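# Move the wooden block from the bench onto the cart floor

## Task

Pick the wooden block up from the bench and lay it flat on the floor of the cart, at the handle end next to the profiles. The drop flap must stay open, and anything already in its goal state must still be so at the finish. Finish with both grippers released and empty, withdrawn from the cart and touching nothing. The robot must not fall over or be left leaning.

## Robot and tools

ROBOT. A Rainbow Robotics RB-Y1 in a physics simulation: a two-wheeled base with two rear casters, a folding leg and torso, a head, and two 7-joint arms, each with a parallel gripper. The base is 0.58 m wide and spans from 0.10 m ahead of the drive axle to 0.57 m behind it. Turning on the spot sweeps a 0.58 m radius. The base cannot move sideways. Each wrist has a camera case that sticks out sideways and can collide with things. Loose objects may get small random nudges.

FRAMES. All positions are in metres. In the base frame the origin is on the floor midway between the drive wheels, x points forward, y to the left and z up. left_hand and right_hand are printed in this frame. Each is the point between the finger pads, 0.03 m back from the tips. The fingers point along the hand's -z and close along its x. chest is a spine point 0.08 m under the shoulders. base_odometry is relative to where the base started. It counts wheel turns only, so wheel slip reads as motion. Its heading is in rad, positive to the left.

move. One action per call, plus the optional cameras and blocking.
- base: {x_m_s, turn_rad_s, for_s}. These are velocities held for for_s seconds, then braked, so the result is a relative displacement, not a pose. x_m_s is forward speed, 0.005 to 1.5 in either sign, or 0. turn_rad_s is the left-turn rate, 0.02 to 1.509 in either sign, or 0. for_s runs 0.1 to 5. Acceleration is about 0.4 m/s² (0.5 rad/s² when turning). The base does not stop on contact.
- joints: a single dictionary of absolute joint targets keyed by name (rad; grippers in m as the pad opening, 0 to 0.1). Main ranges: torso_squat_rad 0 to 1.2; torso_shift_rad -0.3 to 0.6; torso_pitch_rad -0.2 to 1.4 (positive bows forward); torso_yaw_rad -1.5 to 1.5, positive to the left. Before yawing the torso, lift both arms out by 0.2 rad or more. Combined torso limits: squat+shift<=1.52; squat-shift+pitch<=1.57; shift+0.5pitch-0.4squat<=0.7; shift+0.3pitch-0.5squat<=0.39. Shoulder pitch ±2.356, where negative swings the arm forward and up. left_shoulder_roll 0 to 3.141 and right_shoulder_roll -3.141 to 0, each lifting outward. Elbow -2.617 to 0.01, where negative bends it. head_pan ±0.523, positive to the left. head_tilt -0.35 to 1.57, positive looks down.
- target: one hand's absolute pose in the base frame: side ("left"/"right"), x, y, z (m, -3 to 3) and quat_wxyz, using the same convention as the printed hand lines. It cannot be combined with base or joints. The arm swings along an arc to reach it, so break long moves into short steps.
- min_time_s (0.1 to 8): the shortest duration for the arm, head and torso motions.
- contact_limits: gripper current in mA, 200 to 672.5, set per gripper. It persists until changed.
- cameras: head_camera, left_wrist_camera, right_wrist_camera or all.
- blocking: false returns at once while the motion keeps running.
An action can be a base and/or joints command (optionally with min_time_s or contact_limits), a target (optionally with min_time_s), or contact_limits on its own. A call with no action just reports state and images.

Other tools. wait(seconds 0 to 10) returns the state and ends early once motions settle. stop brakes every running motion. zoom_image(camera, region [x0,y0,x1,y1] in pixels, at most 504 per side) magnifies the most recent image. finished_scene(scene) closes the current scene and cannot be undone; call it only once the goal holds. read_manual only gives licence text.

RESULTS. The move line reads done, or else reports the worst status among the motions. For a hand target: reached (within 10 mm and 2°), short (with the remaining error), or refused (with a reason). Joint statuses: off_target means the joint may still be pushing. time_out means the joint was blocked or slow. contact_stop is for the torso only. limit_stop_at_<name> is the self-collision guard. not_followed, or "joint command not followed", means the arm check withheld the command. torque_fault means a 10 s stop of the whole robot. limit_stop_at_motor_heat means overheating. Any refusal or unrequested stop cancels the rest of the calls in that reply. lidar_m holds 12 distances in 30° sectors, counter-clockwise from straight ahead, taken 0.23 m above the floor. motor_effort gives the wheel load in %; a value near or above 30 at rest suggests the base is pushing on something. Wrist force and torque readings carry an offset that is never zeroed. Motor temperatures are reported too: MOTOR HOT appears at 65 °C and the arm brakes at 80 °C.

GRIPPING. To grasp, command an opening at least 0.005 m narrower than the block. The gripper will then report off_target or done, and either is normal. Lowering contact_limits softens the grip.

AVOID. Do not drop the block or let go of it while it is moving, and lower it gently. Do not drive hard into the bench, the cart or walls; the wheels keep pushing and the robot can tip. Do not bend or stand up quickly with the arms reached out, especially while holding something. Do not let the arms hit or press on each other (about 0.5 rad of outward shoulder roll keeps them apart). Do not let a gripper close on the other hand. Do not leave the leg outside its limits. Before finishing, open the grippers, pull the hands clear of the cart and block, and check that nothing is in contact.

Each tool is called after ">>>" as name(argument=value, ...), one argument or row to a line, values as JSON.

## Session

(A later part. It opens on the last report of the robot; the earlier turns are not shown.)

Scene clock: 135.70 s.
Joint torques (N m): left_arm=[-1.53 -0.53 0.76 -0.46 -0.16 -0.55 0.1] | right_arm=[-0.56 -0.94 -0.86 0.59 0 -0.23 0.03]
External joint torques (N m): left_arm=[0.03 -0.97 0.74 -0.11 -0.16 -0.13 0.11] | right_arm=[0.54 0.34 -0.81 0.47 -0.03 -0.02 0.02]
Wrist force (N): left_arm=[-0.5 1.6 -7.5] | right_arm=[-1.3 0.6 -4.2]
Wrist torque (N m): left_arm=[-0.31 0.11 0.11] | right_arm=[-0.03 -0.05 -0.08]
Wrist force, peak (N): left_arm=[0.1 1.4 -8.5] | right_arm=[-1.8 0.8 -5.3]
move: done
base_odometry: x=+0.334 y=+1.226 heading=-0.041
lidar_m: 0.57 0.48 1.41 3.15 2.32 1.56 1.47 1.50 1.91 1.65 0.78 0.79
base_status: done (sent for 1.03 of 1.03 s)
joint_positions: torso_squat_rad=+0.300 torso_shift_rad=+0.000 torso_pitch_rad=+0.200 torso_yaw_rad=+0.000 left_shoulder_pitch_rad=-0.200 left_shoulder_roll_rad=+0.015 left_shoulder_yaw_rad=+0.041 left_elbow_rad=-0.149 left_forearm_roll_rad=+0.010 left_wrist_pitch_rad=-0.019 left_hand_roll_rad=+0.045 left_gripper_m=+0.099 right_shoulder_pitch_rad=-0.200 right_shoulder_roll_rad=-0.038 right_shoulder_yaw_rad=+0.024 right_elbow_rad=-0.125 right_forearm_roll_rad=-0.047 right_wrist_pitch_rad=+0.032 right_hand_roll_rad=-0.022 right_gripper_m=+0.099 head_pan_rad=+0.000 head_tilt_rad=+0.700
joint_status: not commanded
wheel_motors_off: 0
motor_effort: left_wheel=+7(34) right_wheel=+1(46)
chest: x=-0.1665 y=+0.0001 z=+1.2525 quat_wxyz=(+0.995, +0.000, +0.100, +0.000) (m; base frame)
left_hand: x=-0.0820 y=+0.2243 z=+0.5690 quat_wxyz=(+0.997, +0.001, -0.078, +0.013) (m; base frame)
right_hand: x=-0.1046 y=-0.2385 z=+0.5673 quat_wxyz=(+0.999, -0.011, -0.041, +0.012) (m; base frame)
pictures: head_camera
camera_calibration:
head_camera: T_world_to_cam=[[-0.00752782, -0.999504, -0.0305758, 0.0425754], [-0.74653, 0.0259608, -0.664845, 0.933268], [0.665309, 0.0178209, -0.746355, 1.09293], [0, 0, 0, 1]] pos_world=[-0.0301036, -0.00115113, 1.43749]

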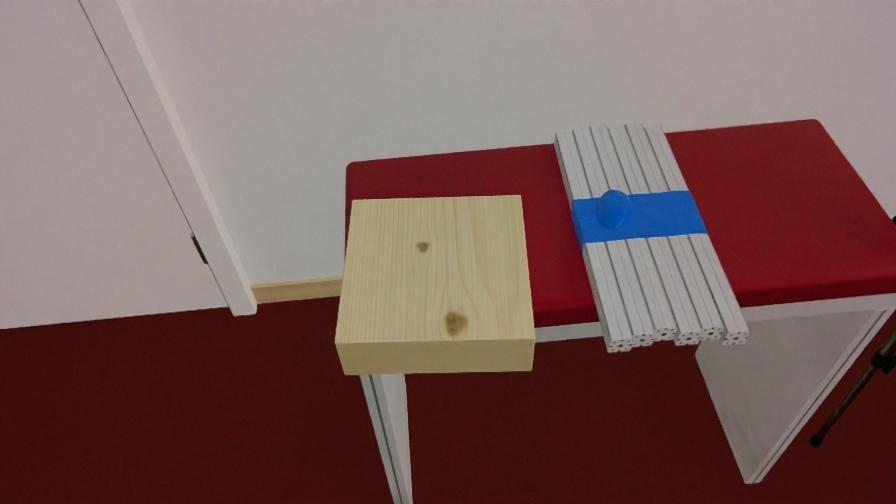

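>>> move(
  joints={"torso_pitch_rad": 0.3, "torso_squat_rad": 0.3, "head_tilt_rad": 0.8, "head_pan_rad": 0.0, "left_shoulder_roll_rad": 0.25, "right_shoulder_roll_rad": -0.25, "left_shoulder_pitch_rad": -0.3, "right_shoulder_pitch_rad": -0.3, "left_elbow_rad": -1.2, "right_elbow_rad": -1.2},
  min_time_s=2,
)

>>> move(
  target={"side": "left", "x": 0.255, "y": 0.21, "z": 0.95, "quat_wxyz": [1, 0, 0, 0]},
  min_time_s=2,
)

>>> move(
  target={"side": "right", "x": 0.255, "y": -0.15, "z": 0.95, "quat_wxyz": [1, 0, 0, 0]},
  min_time_s=2,
  cameras=["all"],
)

Scene clock: 149.10 s.
Joint torques (N m): left_arm=[-9.36 4.65 3.6 -9.56 -0.03 -1.97 -0.08] | right_arm=[-10.64 -5.84 -3.09 -9.41 0.07 -1.78 0.06]
External joint torques (N m): left_arm=[0.77 -1.3 0.99 -0.25 -0.08 -0.11 -0.04] | right_arm=[-1.15 -0.33 -0.64 -0.8 -0.15 -0.06 0.02]
Wrist force (N): left_arm=[-5.2 0.5 -3.3] | right_arm=[-6.9 1.7 -1.2]
Wrist torque (N m): left_arm=[-0.28 -0.17 0.15] | right_arm=[-0.18 -0.43 -0.13]
Wrist force, peak (N): left_arm=[0.3 1.3 -8.4] | right_arm=[-6.9 1.7 -1.2]
move: done
base_odometry: x=+0.334 y=+1.226 heading=-0.041
lidar_m: 0.55 0.48 1.42 3.16 2.31 1.57 1.46 1.50 1.93 1.66 0.78 0.81
base_status: not commanded
joint_positions: torso_squat_rad=+0.300 torso_shift_rad=+0.000 torso_pitch_rad=+0.300 torso_yaw_rad=+0.000 left_shoulder_pitch_rad=-0.300 left_shoulder_roll_rad=+0.250 left_shoulder_yaw_rad=+0.041 left_elbow_rad=-1.200 left_forearm_roll_rad=+0.010 left_wrist_pitch_rad=-0.019 left_hand_roll_rad=+0.045 left_gripper_m=+0.099 right_shoulder_pitch_rad=-0.300 right_shoulder_roll_rad=-0.250 right_shoulder_yaw_rad=+0.024 right_elbow_rad=-1.200 right_forearm_roll_rad=-0.047 right_wrist_pitch_rad=+0.032 right_hand_roll_rad=-0.022 right_gripper_m=+0.099 head_pan_rad=+0.000 head_tilt_rad=+0.800
joint_status: all done
wheel_motors_off: 0
motor_effort: left_wheel=+10(11) right_wheel=-2(3)
chest: x=-0.1366 y=+0.0001 z=+1.2449 quat_wxyz=(+0.989, +0.000, +0.149, +0.000) (m; base frame)
left_hand: x=+0.3644 y=+0.3017 z=+0.8538 quat_wxyz=(+0.816, +0.063, -0.570, -0.070) (m; base frame)
right_hand: x=+0.3571 y=-0.2743 z=+0.8359 quat_wxyz=(+0.833, -0.043, -0.545, +0.089) (m; base frame)
pictures: none

Scene clock: 151.43 s.
Joint torques (N m): left_arm=[-13.92 5.96 6.23 -7.06 -0.02 -0.32 0.06] | right_arm=[-10.45 -5.58 -2.86 -9.54 0.1 -1.77 0.02]
External joint torques (N m): left_arm=[1.77 -1.15 0 -0.19 -0.03 -0.23 0.06] | right_arm=[-0.97 -0.07 -0.41 -0.94 -0.12 -0.05 -0.03]
Wrist force (N): left_arm=[0.3 1.6 -7.0] | right_arm=[-6.5 1.4 -1.2]
Wrist torque (N m): left_arm=[-0.34 0.14 0.06] | right_arm=[-0.13 -0.35 -0.11]
Wrist force, peak (N): left_arm=[1.3 2.3 -7.9] | right_arm=[-7.1 1.9 -1.3]
move: done
base_odometry: x=+0.334 y=+1.226 heading=-0.041
lidar_m: 0.56 0.48 1.41 3.16 2.32 1.56 1.46 1.50 1.91 1.66 0.76 0.78
base_status: not commanded
joint_positions: torso_squat_rad=+0.300 torso_shift_rad=+0.000 torso_pitch_rad=+0.300 torso_yaw_rad=+0.000 left_shoulder_pitch_rad=-0.732 left_shoulder_roll_rad=+0.571 left_shoulder_yaw_rad=-0.275 left_elbow_rad=-1.726 left_forearm_roll_rad=+0.683 left_wrist_pitch_rad=+1.919 left_hand_roll_rad=+0.586 left_gripper_m=+0.099 right_shoulder_pitch_rad=-0.300 right_shoulder_roll_rad=-0.250 right_shoulder_yaw_rad=+0.024 right_elbow_rad=-1.200 right_forearm_roll_rad=-0.047 right_wrist_pitch_rad=+0.032 right_hand_roll_rad=-0.022 right_gripper_m=+0.099 head_pan_rad=+0.000 head_tilt_rad=+0.800
joint_status: all done
wheel_motors_off: 0
motor_effort: left_wheel=+11(12) right_wheel=-2(4)
chest: x=-0.1366 y=+0.0001 z=+1.2449 quat_wxyz=(+0.989, +0.000, +0.149, +0.000) (m; base frame)
left_hand: x=+0.2550 y=+0.2105 z=+0.9502 quat_wxyz=(+1.000, +0.000, -0.002, +0.001) (m; base frame)
left_hand_status: reached (checked arc, planned for 2.0 s): 1 mm and 0.2 deg off.
right_hand: x=+0.3571 y=-0.2743 z=+0.8359 quat_wxyz=(+0.833, -0.043, -0.545, +0.089) (m; base frame)
pictures: none

Scene clock: 153.77 s.
Joint torques (N m): left_arm=[-14.05 6.32 6.19 -7.17 -0.06 -0.33 0.03] | right_arm=[-14.36 1.14 -2.03 -9.1 0.48 -0.45 -0.15]
External joint torques (N m): left_arm=[1.64 -0.79 -0.05 -0.29 -0.08 -0.24 0.03] | right_arm=[-1.69 1.48 -2.2 -1.07 0.28 0.04 -0.16]
Wrist force (N): left_arm=[0.3 1.7 -7.4] | right_arm=[-1.9 0.8 -4.6]
Wrist torque (N m): left_arm=[-0.39 0.10 0.07] | right_arm=[-0.11 -0.05 0.07]
Wrist force, peak (N): left_arm=[0.2 1.8 -8.2] | right_arm=[-7.4 1.6 -1.2]
move: short
base_odometry: x=+0.334 y=+1.226 heading=-0.041
lidar_m: 0.55 0.48 1.41 3.16 2.31 1.58 1.46 1.49 1.92 1.64 0.80 0.79
base_status: not commanded
joint_positions: torso_squat_rad=+0.300 torso_shift_rad=+0.000 torso_pitch_rad=+0.300 torso_yaw_rad=+0.000 left_shoulder_pitch_rad=-0.732 left_shoulder_roll_rad=+0.571 left_shoulder_yaw_rad=-0.275 left_elbow_rad=-1.726 left_forearm_roll_rad=+0.683 left_wrist_pitch_rad=+1.919 left_hand_roll_rad=+0.586 left_gripper_m=+0.099 right_shoulder_pitch_rad=-0.550 right_shoulder_roll_rad=+0.000 right_shoulder_yaw_rad=+0.000 right_elbow_rad=-1.933 right_forearm_roll_rad=+0.009 right_wrist_pitch_rad=+1.919 right_hand_roll_rad=-0.180 right_gripper_m=+0.099 head_pan_rad=+0.000 head_tilt_rad=+0.800
joint_status: all done
wheel_motors_off: 0
motor_effort: left_wheel=+11(12) right_wheel=-4(4)
chest: x=-0.1366 y=+0.0001 z=+1.2449 quat_wxyz=(+0.989, +0.000, +0.149, +0.000) (m; base frame)
left_hand: x=+0.2550 y=+0.2105 z=+0.9502 quat_wxyz=(+1.000, +0.000, -0.002, +0.001) (m; base frame)
right_hand: x=+0.2551 y=-0.1500 z=+0.9492 quat_wxyz=(+0.993, +0.021, -0.115, +0.000) (m; base frame)
right_hand_status: short (checked arc, as near as the solve gets, planned for 2.0 s): 1 mm and 13.4 deg off. The place is met; only the turn is off.
pictures: head_camera, left_wrist_camera, right_wrist_camera
camera_calibration:
head_camera: T_world_to_cam=[[-0.0135333, -0.999502, -0.0285211, 0.0391227], [-0.863659, 0.0260587, -0.503402, 0.722464], [0.503895, 0.0178198, -0.863581, 1.20807], [0, 0, 0, 1]] pos_world=[0.0157531, -0.00125083, 1.40807]
left_wrist_camera: T_world_to_cam=[[0.999589, 0.0281189, -0.00555263, -0.256144], [0.0275226, -0.887599, 0.459795, -0.228017], [0.00800041, -0.459759, -0.888008, 1.01106], [0, 0, 0, 1]] pos_world=[0.254225, 0.269657, 1.00124]
right_wrist_camera: T_world_to_cam=[[-0.966817, -0.0235082, -0.254386, 0.483331], [-0.157128, 0.839858, 0.519566, -0.300069], [0.201434, 0.542296, -0.815683, 0.876324], [0, 0, 0, 1]] pos_world=[0.243622, -0.21185, 0.993661]

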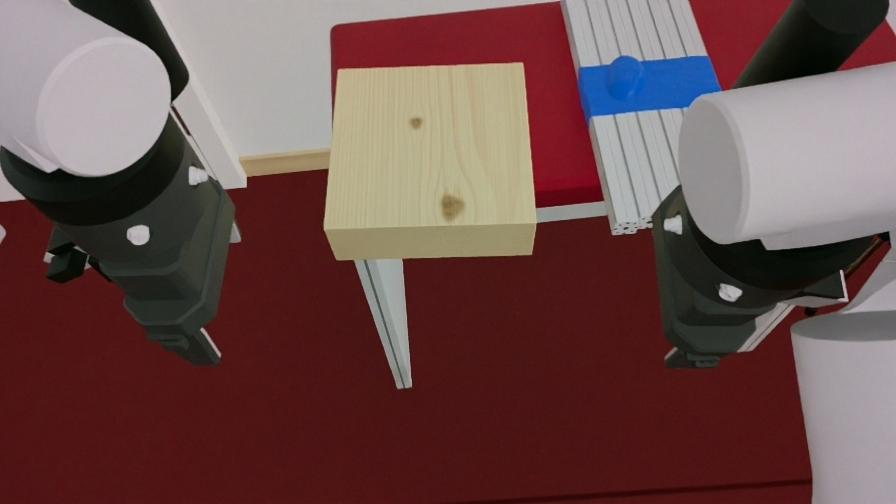

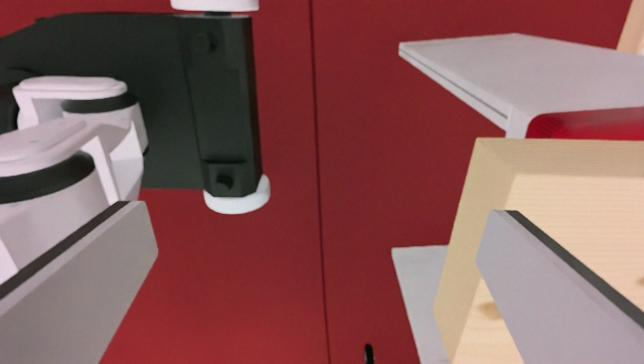

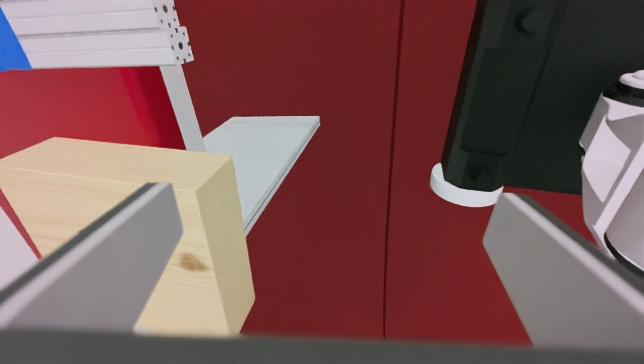

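>>> move(
  target={"side": "right", "x": 0.31, "y": -0.15, "z": 0.90, "quat_wxyz": [1, 0, 0, 0]},
  min_time_s=1.5,
)

>>> move(
  target={"side": "left", "x": 0.31, "y": 0.21, "z": 0.90, "quat_wxyz": [1, 0, 0, 0]},
  min_time_s=1.5,
  cameras=["head_camera"],
)

Scene clock: 157.47 s.
Joint torques (N m): left_arm=[-13.86 6.05 6.44 -7.04 0.01 -0.4 0.09] | right_arm=[-19.96 -3.72 -1.94 -8.55 0 0.13 -0.23]
External joint torques (N m): left_arm=[1.83 -1.07 0.21 -0.16 0 -0.31 0.09] | right_arm=[-1.87 -0.65 -1.9 -0.24 -0.23 0.17 -0.23]
Wrist force (N): left_arm=[0.6 0.9 -7.5] | right_arm=[-0.9 1.1 -4.5]
Wrist torque (N m): left_arm=[-0.26 0.12 0.06] | right_arm=[-0.09 -0.01 0.06]
Wrist force, peak (N): left_arm=[0.5 1.3 -8.9] | right_arm=[-2.3 0.8 -5.5]
move: done
base_odometry: x=+0.334 y=+1.226 heading=-0.041
lidar_m: 0.57 0.49 1.40 3.15 2.31 1.58 1.46 1.50 1.94 1.65 0.78 0.80
base_status: not commanded
joint_positions: torso_squat_rad=+0.300 torso_shift_rad=+0.000 torso_pitch_rad=+0.300 torso_yaw_rad=+0.000 left_shoulder_pitch_rad=-0.732 left_shoulder_roll_rad=+0.571 left_shoulder_yaw_rad=-0.275 left_elbow_rad=-1.726 left_forearm_roll_rad=+0.683 left_wrist_pitch_rad=+1.919 left_hand_roll_rad=+0.586 left_gripper_m=+0.099 right_shoulder_pitch_rad=-0.902 right_shoulder_roll_rad=-0.056 right_shoulder_yaw_rad=-0.106 right_elbow_rad=-1.241 right_forearm_roll_rad=-0.030 right_wrist_pitch_rad=+1.797 right_hand_roll_rad=-0.184 right_gripper_m=+0.099 head_pan_rad=+0.000 head_tilt_rad=+0.800
joint_status: all done
wheel_motors_off: 0
motor_effort: left_wheel=+11(12) right_wheel=-3(5)
chest: x=-0.1366 y=+0.0001 z=+1.2449 quat_wxyz=(+0.989, +0.000, +0.149, +0.000) (m; base frame)
left_hand: x=+0.2550 y=+0.2105 z=+0.9502 quat_wxyz=(+1.000, +0.000, -0.002, +0.001) (m; base frame)
right_hand: x=+0.3098 y=-0.1499 z=+0.8999 quat_wxyz=(+1.000, +0.000, +0.000, +0.000) (m; base frame)
right_hand_status: reached (checked arc, planned for 1.5 s): 0 mm and 0.0 deg off.
pictures: none

Scene clock: 159.30 s.
Joint torques (N m): left_arm=[-17.03 5.6 5.24 -6.24 -0.21 -0.36 -0.26] | right_arm=[-19.98 -3.12 -2.25 -8.69 0.05 0.03 -0.33]
External joint torques (N m): left_arm=[1.48 -1.8 -0.26 1.11 -0.22 -0.27 -0.26] | right_arm=[-1.89 -0.05 -2.21 -0.38 -0.18 0.07 -0.33]
Wrist force (N): left_arm=[0.5 1.6 -7.8] | right_arm=[-0.7 1.1 -4.7]
Wrist torque (N m): left_arm=[-0.34 0.14 0.15] | right_arm=[-0.07 0.01 0.07]
Wrist force, peak (N): left_arm=[0.4 1.5 -8.3] | right_arm=[-1.2 1.2 -5.3]
move: done
base_odometry: x=+0.334 y=+1.226 heading=-0.041
lidar_m: 0.55 0.48 1.41 3.16 2.31 1.56 1.45 1.50 1.93 1.66 0.78 0.78
base_status: not commanded
joint_positions: torso_squat_rad=+0.300 torso_shift_rad=+0.000 torso_pitch_rad=+0.300 torso_yaw_rad=+0.000 left_shoulder_pitch_rad=-0.878 left_shoulder_roll_rad=+0.489 left_shoulder_yaw_rad=-0.314 left_elbow_rad=-1.284 left_forearm_roll_rad=+0.610 left_wrist_pitch_rad=+1.688 left_hand_roll_rad=+0.424 left_gripper_m=+0.099 right_shoulder_pitch_rad=-0.902 right_shoulder_roll_rad=-0.056 right_shoulder_yaw_rad=-0.106 right_elbow_rad=-1.241 right_forearm_roll_rad=-0.030 right_wrist_pitch_rad=+1.797 right_hand_roll_rad=-0.184 right_gripper_m=+0.099 head_pan_rad=+0.000 head_tilt_rad=+0.800
joint_status: all done
wheel_motors_off: 0
motor_effort: left_wheel=+12(13) right_wheel=-4(6)
chest: x=-0.1366 y=+0.0001 z=+1.2449 quat_wxyz=(+0.989, +0.000, +0.149, +0.000) (m; base frame)
left_hand: x=+0.3098 y=+0.2100 z=+0.9003 quat_wxyz=(+1.000, +0.000, -0.001, +0.000) (m; base frame)
left_hand_status: reached (checked arc, planned for 1.5 s): 0 mm and 0.1 deg off.
right_hand: x=+0.3098 y=-0.1499 z=+0.8999 quat_wxyz=(+1.000, +0.000, +0.000, +0.000) (m; base frame)
pictures: head_camera
camera_calibration:
head_camera: T_world_to_cam=[[-0.0135333, -0.999502, -0.0285211, 0.0391227], [-0.863659, 0.0260587, -0.503402, 0.722464], [0.503895, 0.0178198, -0.863581, 1.20807], [0, 0, 0, 1]] pos_world=[0.0157531, -0.00125083, 1.40807]

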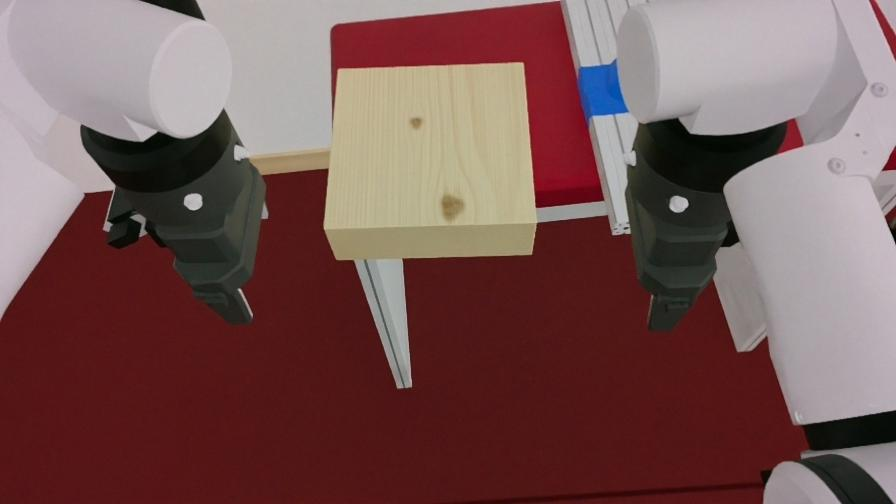

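>>> move(
  base={"x_m_s": 0.13, "for_s": 1.5},
  cameras=["all"],
)

Scene clock: 162.17 s.
Joint torques (N m): left_arm=[-16.57 5.63 5.79 -6.33 -0.25 -0.38 -0.2] | right_arm=[-19.63 -2.98 -1.83 -8.92 -0.01 -0.05 -0.36]
External joint torques (N m): left_arm=[1.93 -1.78 0.29 1.02 -0.27 -0.29 -0.2] | right_arm=[-1.55 0.09 -1.79 -0.6 -0.24 -0.01 -0.36]
Wrist force (N): left_arm=[1.2 1.1 -7.5] | right_arm=[-1.3 0.9 -4.7]
Wrist torque (N m): left_arm=[-0.30 0.24 0.16] | right_arm=[-0.08 -0.05 0.10]
Wrist force, peak (N): left_arm=[0.7 2.2 -8.3] | right_arm=[-1.0 1.1 -5.4]
move: done
base_odometry: x=+0.529 y=+1.218 heading=-0.041
lidar_m: 0.90 0.30 1.17 2.62 2.64 1.77 1.66 1.70 2.18 1.09 0.66 0.78
base_status: done (sent for 1.5 of 1.5 s)
joint_positions: torso_squat_rad=+0.300 torso_shift_rad=+0.000 torso_pitch_rad=+0.300 torso_yaw_rad=+0.000 left_shoulder_pitch_rad=-0.879 left_shoulder_roll_rad=+0.489 left_shoulder_yaw_rad=-0.314 left_elbow_rad=-1.284 left_forearm_roll_rad=+0.610 left_wrist_pitch_rad=+1.688 left_hand_roll_rad=+0.424 left_gripper_m=+0.099 right_shoulder_pitch_rad=-0.902 right_shoulder_roll_rad=-0.056 right_shoulder_yaw_rad=-0.106 right_elbow_rad=-1.241 right_forearm_roll_rad=-0.030 right_wrist_pitch_rad=+1.797 right_hand_roll_rad=-0.184 right_gripper_m=+0.099 head_pan_rad=+0.000 head_tilt_rad=+0.800
joint_status: not commanded
wheel_motors_off: 0
motor_effort: left_wheel=-5(46) right_wheel=+7(36)
chest: x=-0.1365 y=+0.0001 z=+1.2448 quat_wxyz=(+0.989, +0.000, +0.149, +0.000) (m; base frame)
left_hand: x=+0.3098 y=+0.2100 z=+0.9003 quat_wxyz=(+1.000, +0.000, -0.001, +0.000) (m; base frame)
right_hand: x=+0.3098 y=-0.1499 z=+0.8998 quat_wxyz=(+1.000, +0.000, +0.000, +0.000) (m; base frame)
pictures: head_camera, left_wrist_camera, right_wrist_camera
camera_calibration:
head_camera: T_world_to_cam=[[-0.0135371, -0.999502, -0.0285177, 0.0391194], [-0.863728, 0.0260579, -0.503285, 0.722387], [0.503777, 0.0178185, -0.86365, 1.20812], [0, 0, 0, 1]] pos_world=[0.0158532, -0.00125083, 1.40807]
left_wrist_camera: T_world_to_cam=[[0.999607, 0.0271955, -0.00685909, -0.309794], [0.0273065, -0.88783, 0.45936, -0.206573], [0.0064028, -0.459367, -0.888224, 0.966625], [0, 0, 0, 1]] pos_world=[0.309123, 0.269058, 0.951345]
right_wrist_camera: T_world_to_cam=[[-0.999224, -0.0294286, -0.0261722, 0.327463], [-0.0386365, 0.861288, 0.506647, -0.287792], [0.00763185, 0.507265, -0.861756, 0.921314], [0, 0, 0, 1]] pos_world=[0.309058, -0.209842, 0.948327]

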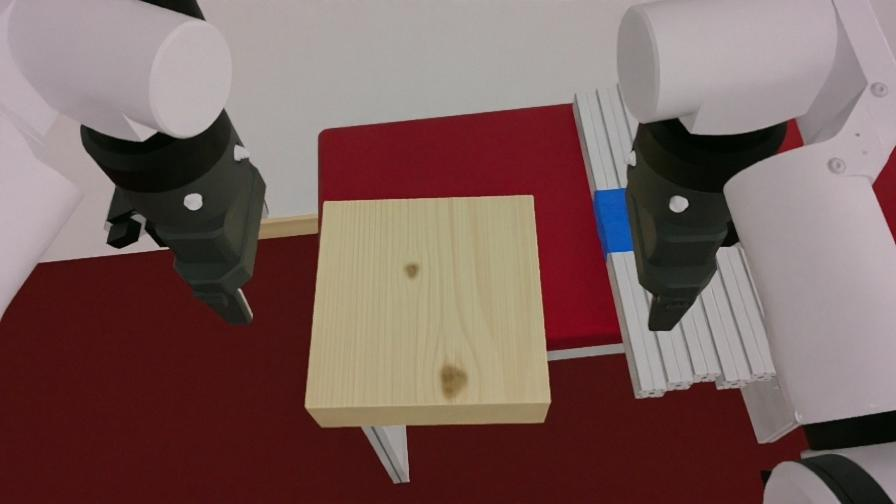

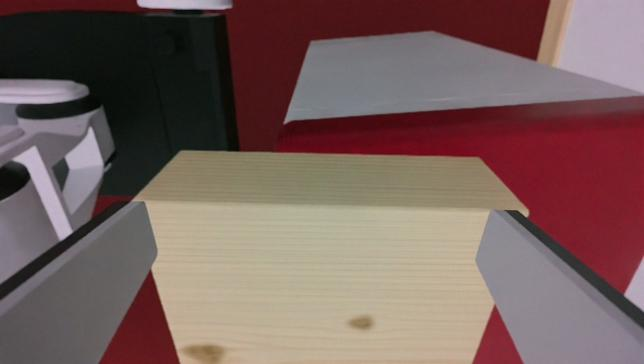

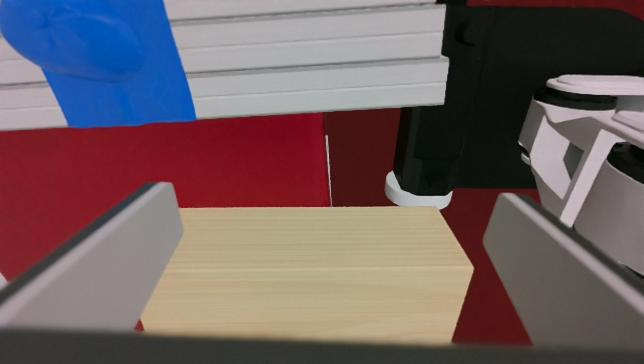

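>>> move(
  target={"side": "right", "x": 0.311, "y": -0.125, "z": 0.87, "quat_wxyz": [0.99813, 0.06105, 0, 0]},
  min_time_s=1,
)

>>> move(
  target={"side": "left", "x": 0.311, "y": 0.19, "z": 0.87, "quat_wxyz": [0.99813, -0.06105, 0, 0]},
  min_time_s=1,
)

>>> move(
  target={"side": "right", "x": 0.311, "y": -0.125, "z": 0.80, "quat_wxyz": [0.99813, 0.06105, 0, 0]},
  min_time_s=1.5,
  cameras=["right_wrist_camera"],
)

>>> move(
  target={"side": "left", "x": 0.311, "y": 0.19, "z": 0.80, "quat_wxyz": [0.99813, -0.06105, 0, 0]},
  min_time_s=1.5,
  cameras=["all"],
)

Scene clock: 170.53 s.
Joint torques (N m): left_arm=[-16.36 5.42 5.89 -6.46 -0.26 -0.37 -0.11] | right_arm=[-17.01 -1.19 -2.31 -8.79 -0.34 -0.18 0.26]
External joint torques (N m): left_arm=[2.15 -1.99 0.39 0.89 -0.27 -0.28 -0.11] | right_arm=[1.01 1.56 -2.61 -0.41 -0.35 -0.09 0.26]
Wrist force (N): left_arm=[1.0 1.4 -7.5] | right_arm=[-0.7 -0.1 -4.7]
Wrist torque (N m): left_arm=[-0.34 0.21 0.17] | right_arm=[0.01 0.03 -0.09]
Wrist force, peak (N): left_arm=[1.2 1.3 -8.3] | right_arm=[-1.3 1.4 -5.5]
move: done
base_odometry: x=+0.529 y=+1.218 heading=-0.041
lidar_m: 0.90 0.30 1.15 2.62 2.62 1.78 1.65 1.71 2.19 1.10 0.67 0.77
base_status: not commanded
joint_positions: torso_squat_rad=+0.300 torso_shift_rad=+0.000 torso_pitch_rad=+0.300 torso_yaw_rad=+0.000 left_shoulder_pitch_rad=-0.879 left_shoulder_roll_rad=+0.489 left_shoulder_yaw_rad=-0.314 left_elbow_rad=-1.284 left_forearm_roll_rad=+0.610 left_wrist_pitch_rad=+1.688 left_hand_roll_rad=+0.424 left_gripper_m=+0.099 right_shoulder_pitch_rad=-0.899 right_shoulder_roll_rad=-0.028 right_shoulder_yaw_rad=-0.160 right_elbow_rad=-1.131 right_forearm_roll_rad=-0.098 right_wrist_pitch_rad=+1.660 right_hand_roll_rad=-0.155 right_gripper_m=+0.099 head_pan_rad=+0.000 head_tilt_rad=+0.800
joint_status: all done
wheel_motors_off: 0
motor_effort: left_wheel=-6(7) right_wheel=+5(8)
chest: x=-0.1365 y=+0.0001 z=+1.2448 quat_wxyz=(+0.989, +0.000, +0.149, +0.000) (m; base frame)
left_hand: x=+0.3098 y=+0.2100 z=+0.9003 quat_wxyz=(+1.000, +0.000, -0.001, +0.000) (m; base frame)
right_hand: x=+0.3107 y=-0.1252 z=+0.8705 quat_wxyz=(+0.998, +0.061, -0.001, +0.000) (m; base frame)
right_hand_status: reached (checked arc, planned for 1.0 s): 1 mm and 0.1 deg off.
pictures: none

Scene clock: 171.87 s.
Joint torques (N m): left_arm=[-15.84 4.81 6.98 -6.64 0.55 -0.58 -0.23] | right_arm=[-17.03 -0.8 -1.98 -8.67 -0.24 -0.1 0.28]
External joint torques (N m): left_arm=[2.58 -2.28 2.09 1.02 0.3 -0.4 -0.23] | right_arm=[0.99 1.95 -2.28 -0.3 -0.25 -0.02 0.28]
Wrist force (N): left_arm=[1.5 2.6 -7.0] | right_arm=[-0.9 0.3 -5.0]
Wrist torque (N m): left_arm=[-0.40 0.25 0.17] | right_arm=[-0.09 -0.03 -0.11]
Wrist force, peak (N): left_arm=[1.0 3.0 -8.5] | right_arm=[-0.9 0.2 -5.6]
move: done
base_odometry: x=+0.529 y=+1.218 heading=-0.041
lidar_m: 0.90 0.30 1.15 2.63 2.63 1.78 1.66 1.69 2.18 1.09 0.66 0.76
base_status: not commanded
joint_positions: torso_squat_rad=+0.300 torso_shift_rad=+0.000 torso_pitch_rad=+0.300 torso_yaw_rad=+0.000 left_shoulder_pitch_rad=-0.861 left_shoulder_roll_rad=+0.442 left_shoulder_yaw_rad=-0.277 left_elbow_rad=-1.169 left_forearm_roll_rad=+0.659 left_wrist_pitch_rad=+1.556 left_hand_roll_rad=+0.347 left_gripper_m=+0.099 right_shoulder_pitch_rad=-0.899 right_shoulder_roll_rad=-0.028 right_shoulder_yaw_rad=-0.160 right_elbow_rad=-1.131 right_forearm_roll_rad=-0.098 right_wrist_pitch_rad=+1.660 right_hand_roll_rad=-0.155 right_gripper_m=+0.099 head_pan_rad=+0.000 head_tilt_rad=+0.800
joint_status: all done
wheel_motors_off: 0
motor_effort: left_wheel=-6(7) right_wheel=+8(10)
chest: x=-0.1365 y=+0.0001 z=+1.2448 quat_wxyz=(+0.989, +0.000, +0.149, +0.000) (m; base frame)
left_hand: x=+0.3108 y=+0.1900 z=+0.8704 quat_wxyz=(+0.998, -0.061, -0.001, +0.000) (m; base frame)
left_hand_status: reached (checked arc, planned for 1.0 s): 0 mm and 0.1 deg off.
right_hand: x=+0.3107 y=-0.1252 z=+0.8705 quat_wxyz=(+0.998, +0.061, -0.001, +0.000) (m; base frame)
pictures: none

Scene clock: 173.70 s.
Joint torques (N m): left_arm=[-16.19 5.06 7.13 -6.64 0.49 -0.57 -0.23] | right_arm=[-20.39 -3.67 -1.9 -7.9 -0.3 0.18 0.3]
External joint torques (N m): left_arm=[2.23 -2.03 2.25 1.03 0.25 -0.39 -0.23] | right_arm=[-2.12 -0.55 -2.15 -0.03 -0.31 0.27 0.3]
Wrist force (N): left_arm=[0.2 2.8 -7.5] | right_arm=[-1.3 0.2 -5.1]
Wrist torque (N m): left_arm=[-0.46 0.10 0.16] | right_arm=[-0.02 -0.07 -0.11]
Wrist force, peak (N): left_arm=[0.5 1.9 -8.4] | right_arm=[-0.8 0.5 -5.6]
move: done
base_odometry: x=+0.529 y=+1.218 heading=-0.041
lidar_m: 0.89 0.30 1.14 2.61 2.62 1.79 1.66 1.69 2.18 1.10 0.67 0.77
base_status: not commanded
joint_positions: torso_squat_rad=+0.300 torso_shift_rad=+0.000 torso_pitch_rad=+0.300 torso_yaw_rad=+0.000 left_shoulder_pitch_rad=-0.861 left_shoulder_roll_rad=+0.442 left_shoulder_yaw_rad=-0.277 left_elbow_rad=-1.169 left_forearm_roll_rad=+0.659 left_wrist_pitch_rad=+1.556 left_hand_roll_rad=+0.347 left_gripper_m=+0.099 right_shoulder_pitch_rad=-0.955 right_shoulder_roll_rad=-0.040 right_shoulder_yaw_rad=-0.177 right_elbow_rad=-0.763 right_forearm_roll_rad=-0.103 right_wrist_pitch_rad=+1.343 right_hand_roll_rad=-0.122 right_gripper_m=+0.099 head_pan_rad=+0.000 head_tilt_rad=+0.800
joint_status: all done
wheel_motors_off: 0
motor_effort: left_wheel=-7(7) right_wheel=+5(9)
chest: x=-0.1365 y=+0.0001 z=+1.2448 quat_wxyz=(+0.989, +0.000, +0.149, +0.000) (m; base frame)
left_hand: x=+0.3108 y=+0.1900 z=+0.8704 quat_wxyz=(+0.998, -0.061, -0.001, +0.000) (m; base frame)
right_hand: x=+0.3100 y=-0.1250 z=+0.8005 quat_wxyz=(+0.998, +0.061, -0.004, +0.000) (m; base frame)
right_hand_status: reached (checked arc, planned for 1.5 s): 1 mm and 0.4 deg off.
pictures: right_wrist_camera
camera_calibration:
right_wrist_camera: T_world_to_cam=[[-0.999034, -0.0243621, -0.0365861, 0.334727], [-0.0415965, 0.792993, 0.607809, -0.347454], [0.014205, 0.608743, -0.79324, 0.778802], [0, 0, 0, 1]] pos_world=[0.308888, -0.190407, 0.841209]

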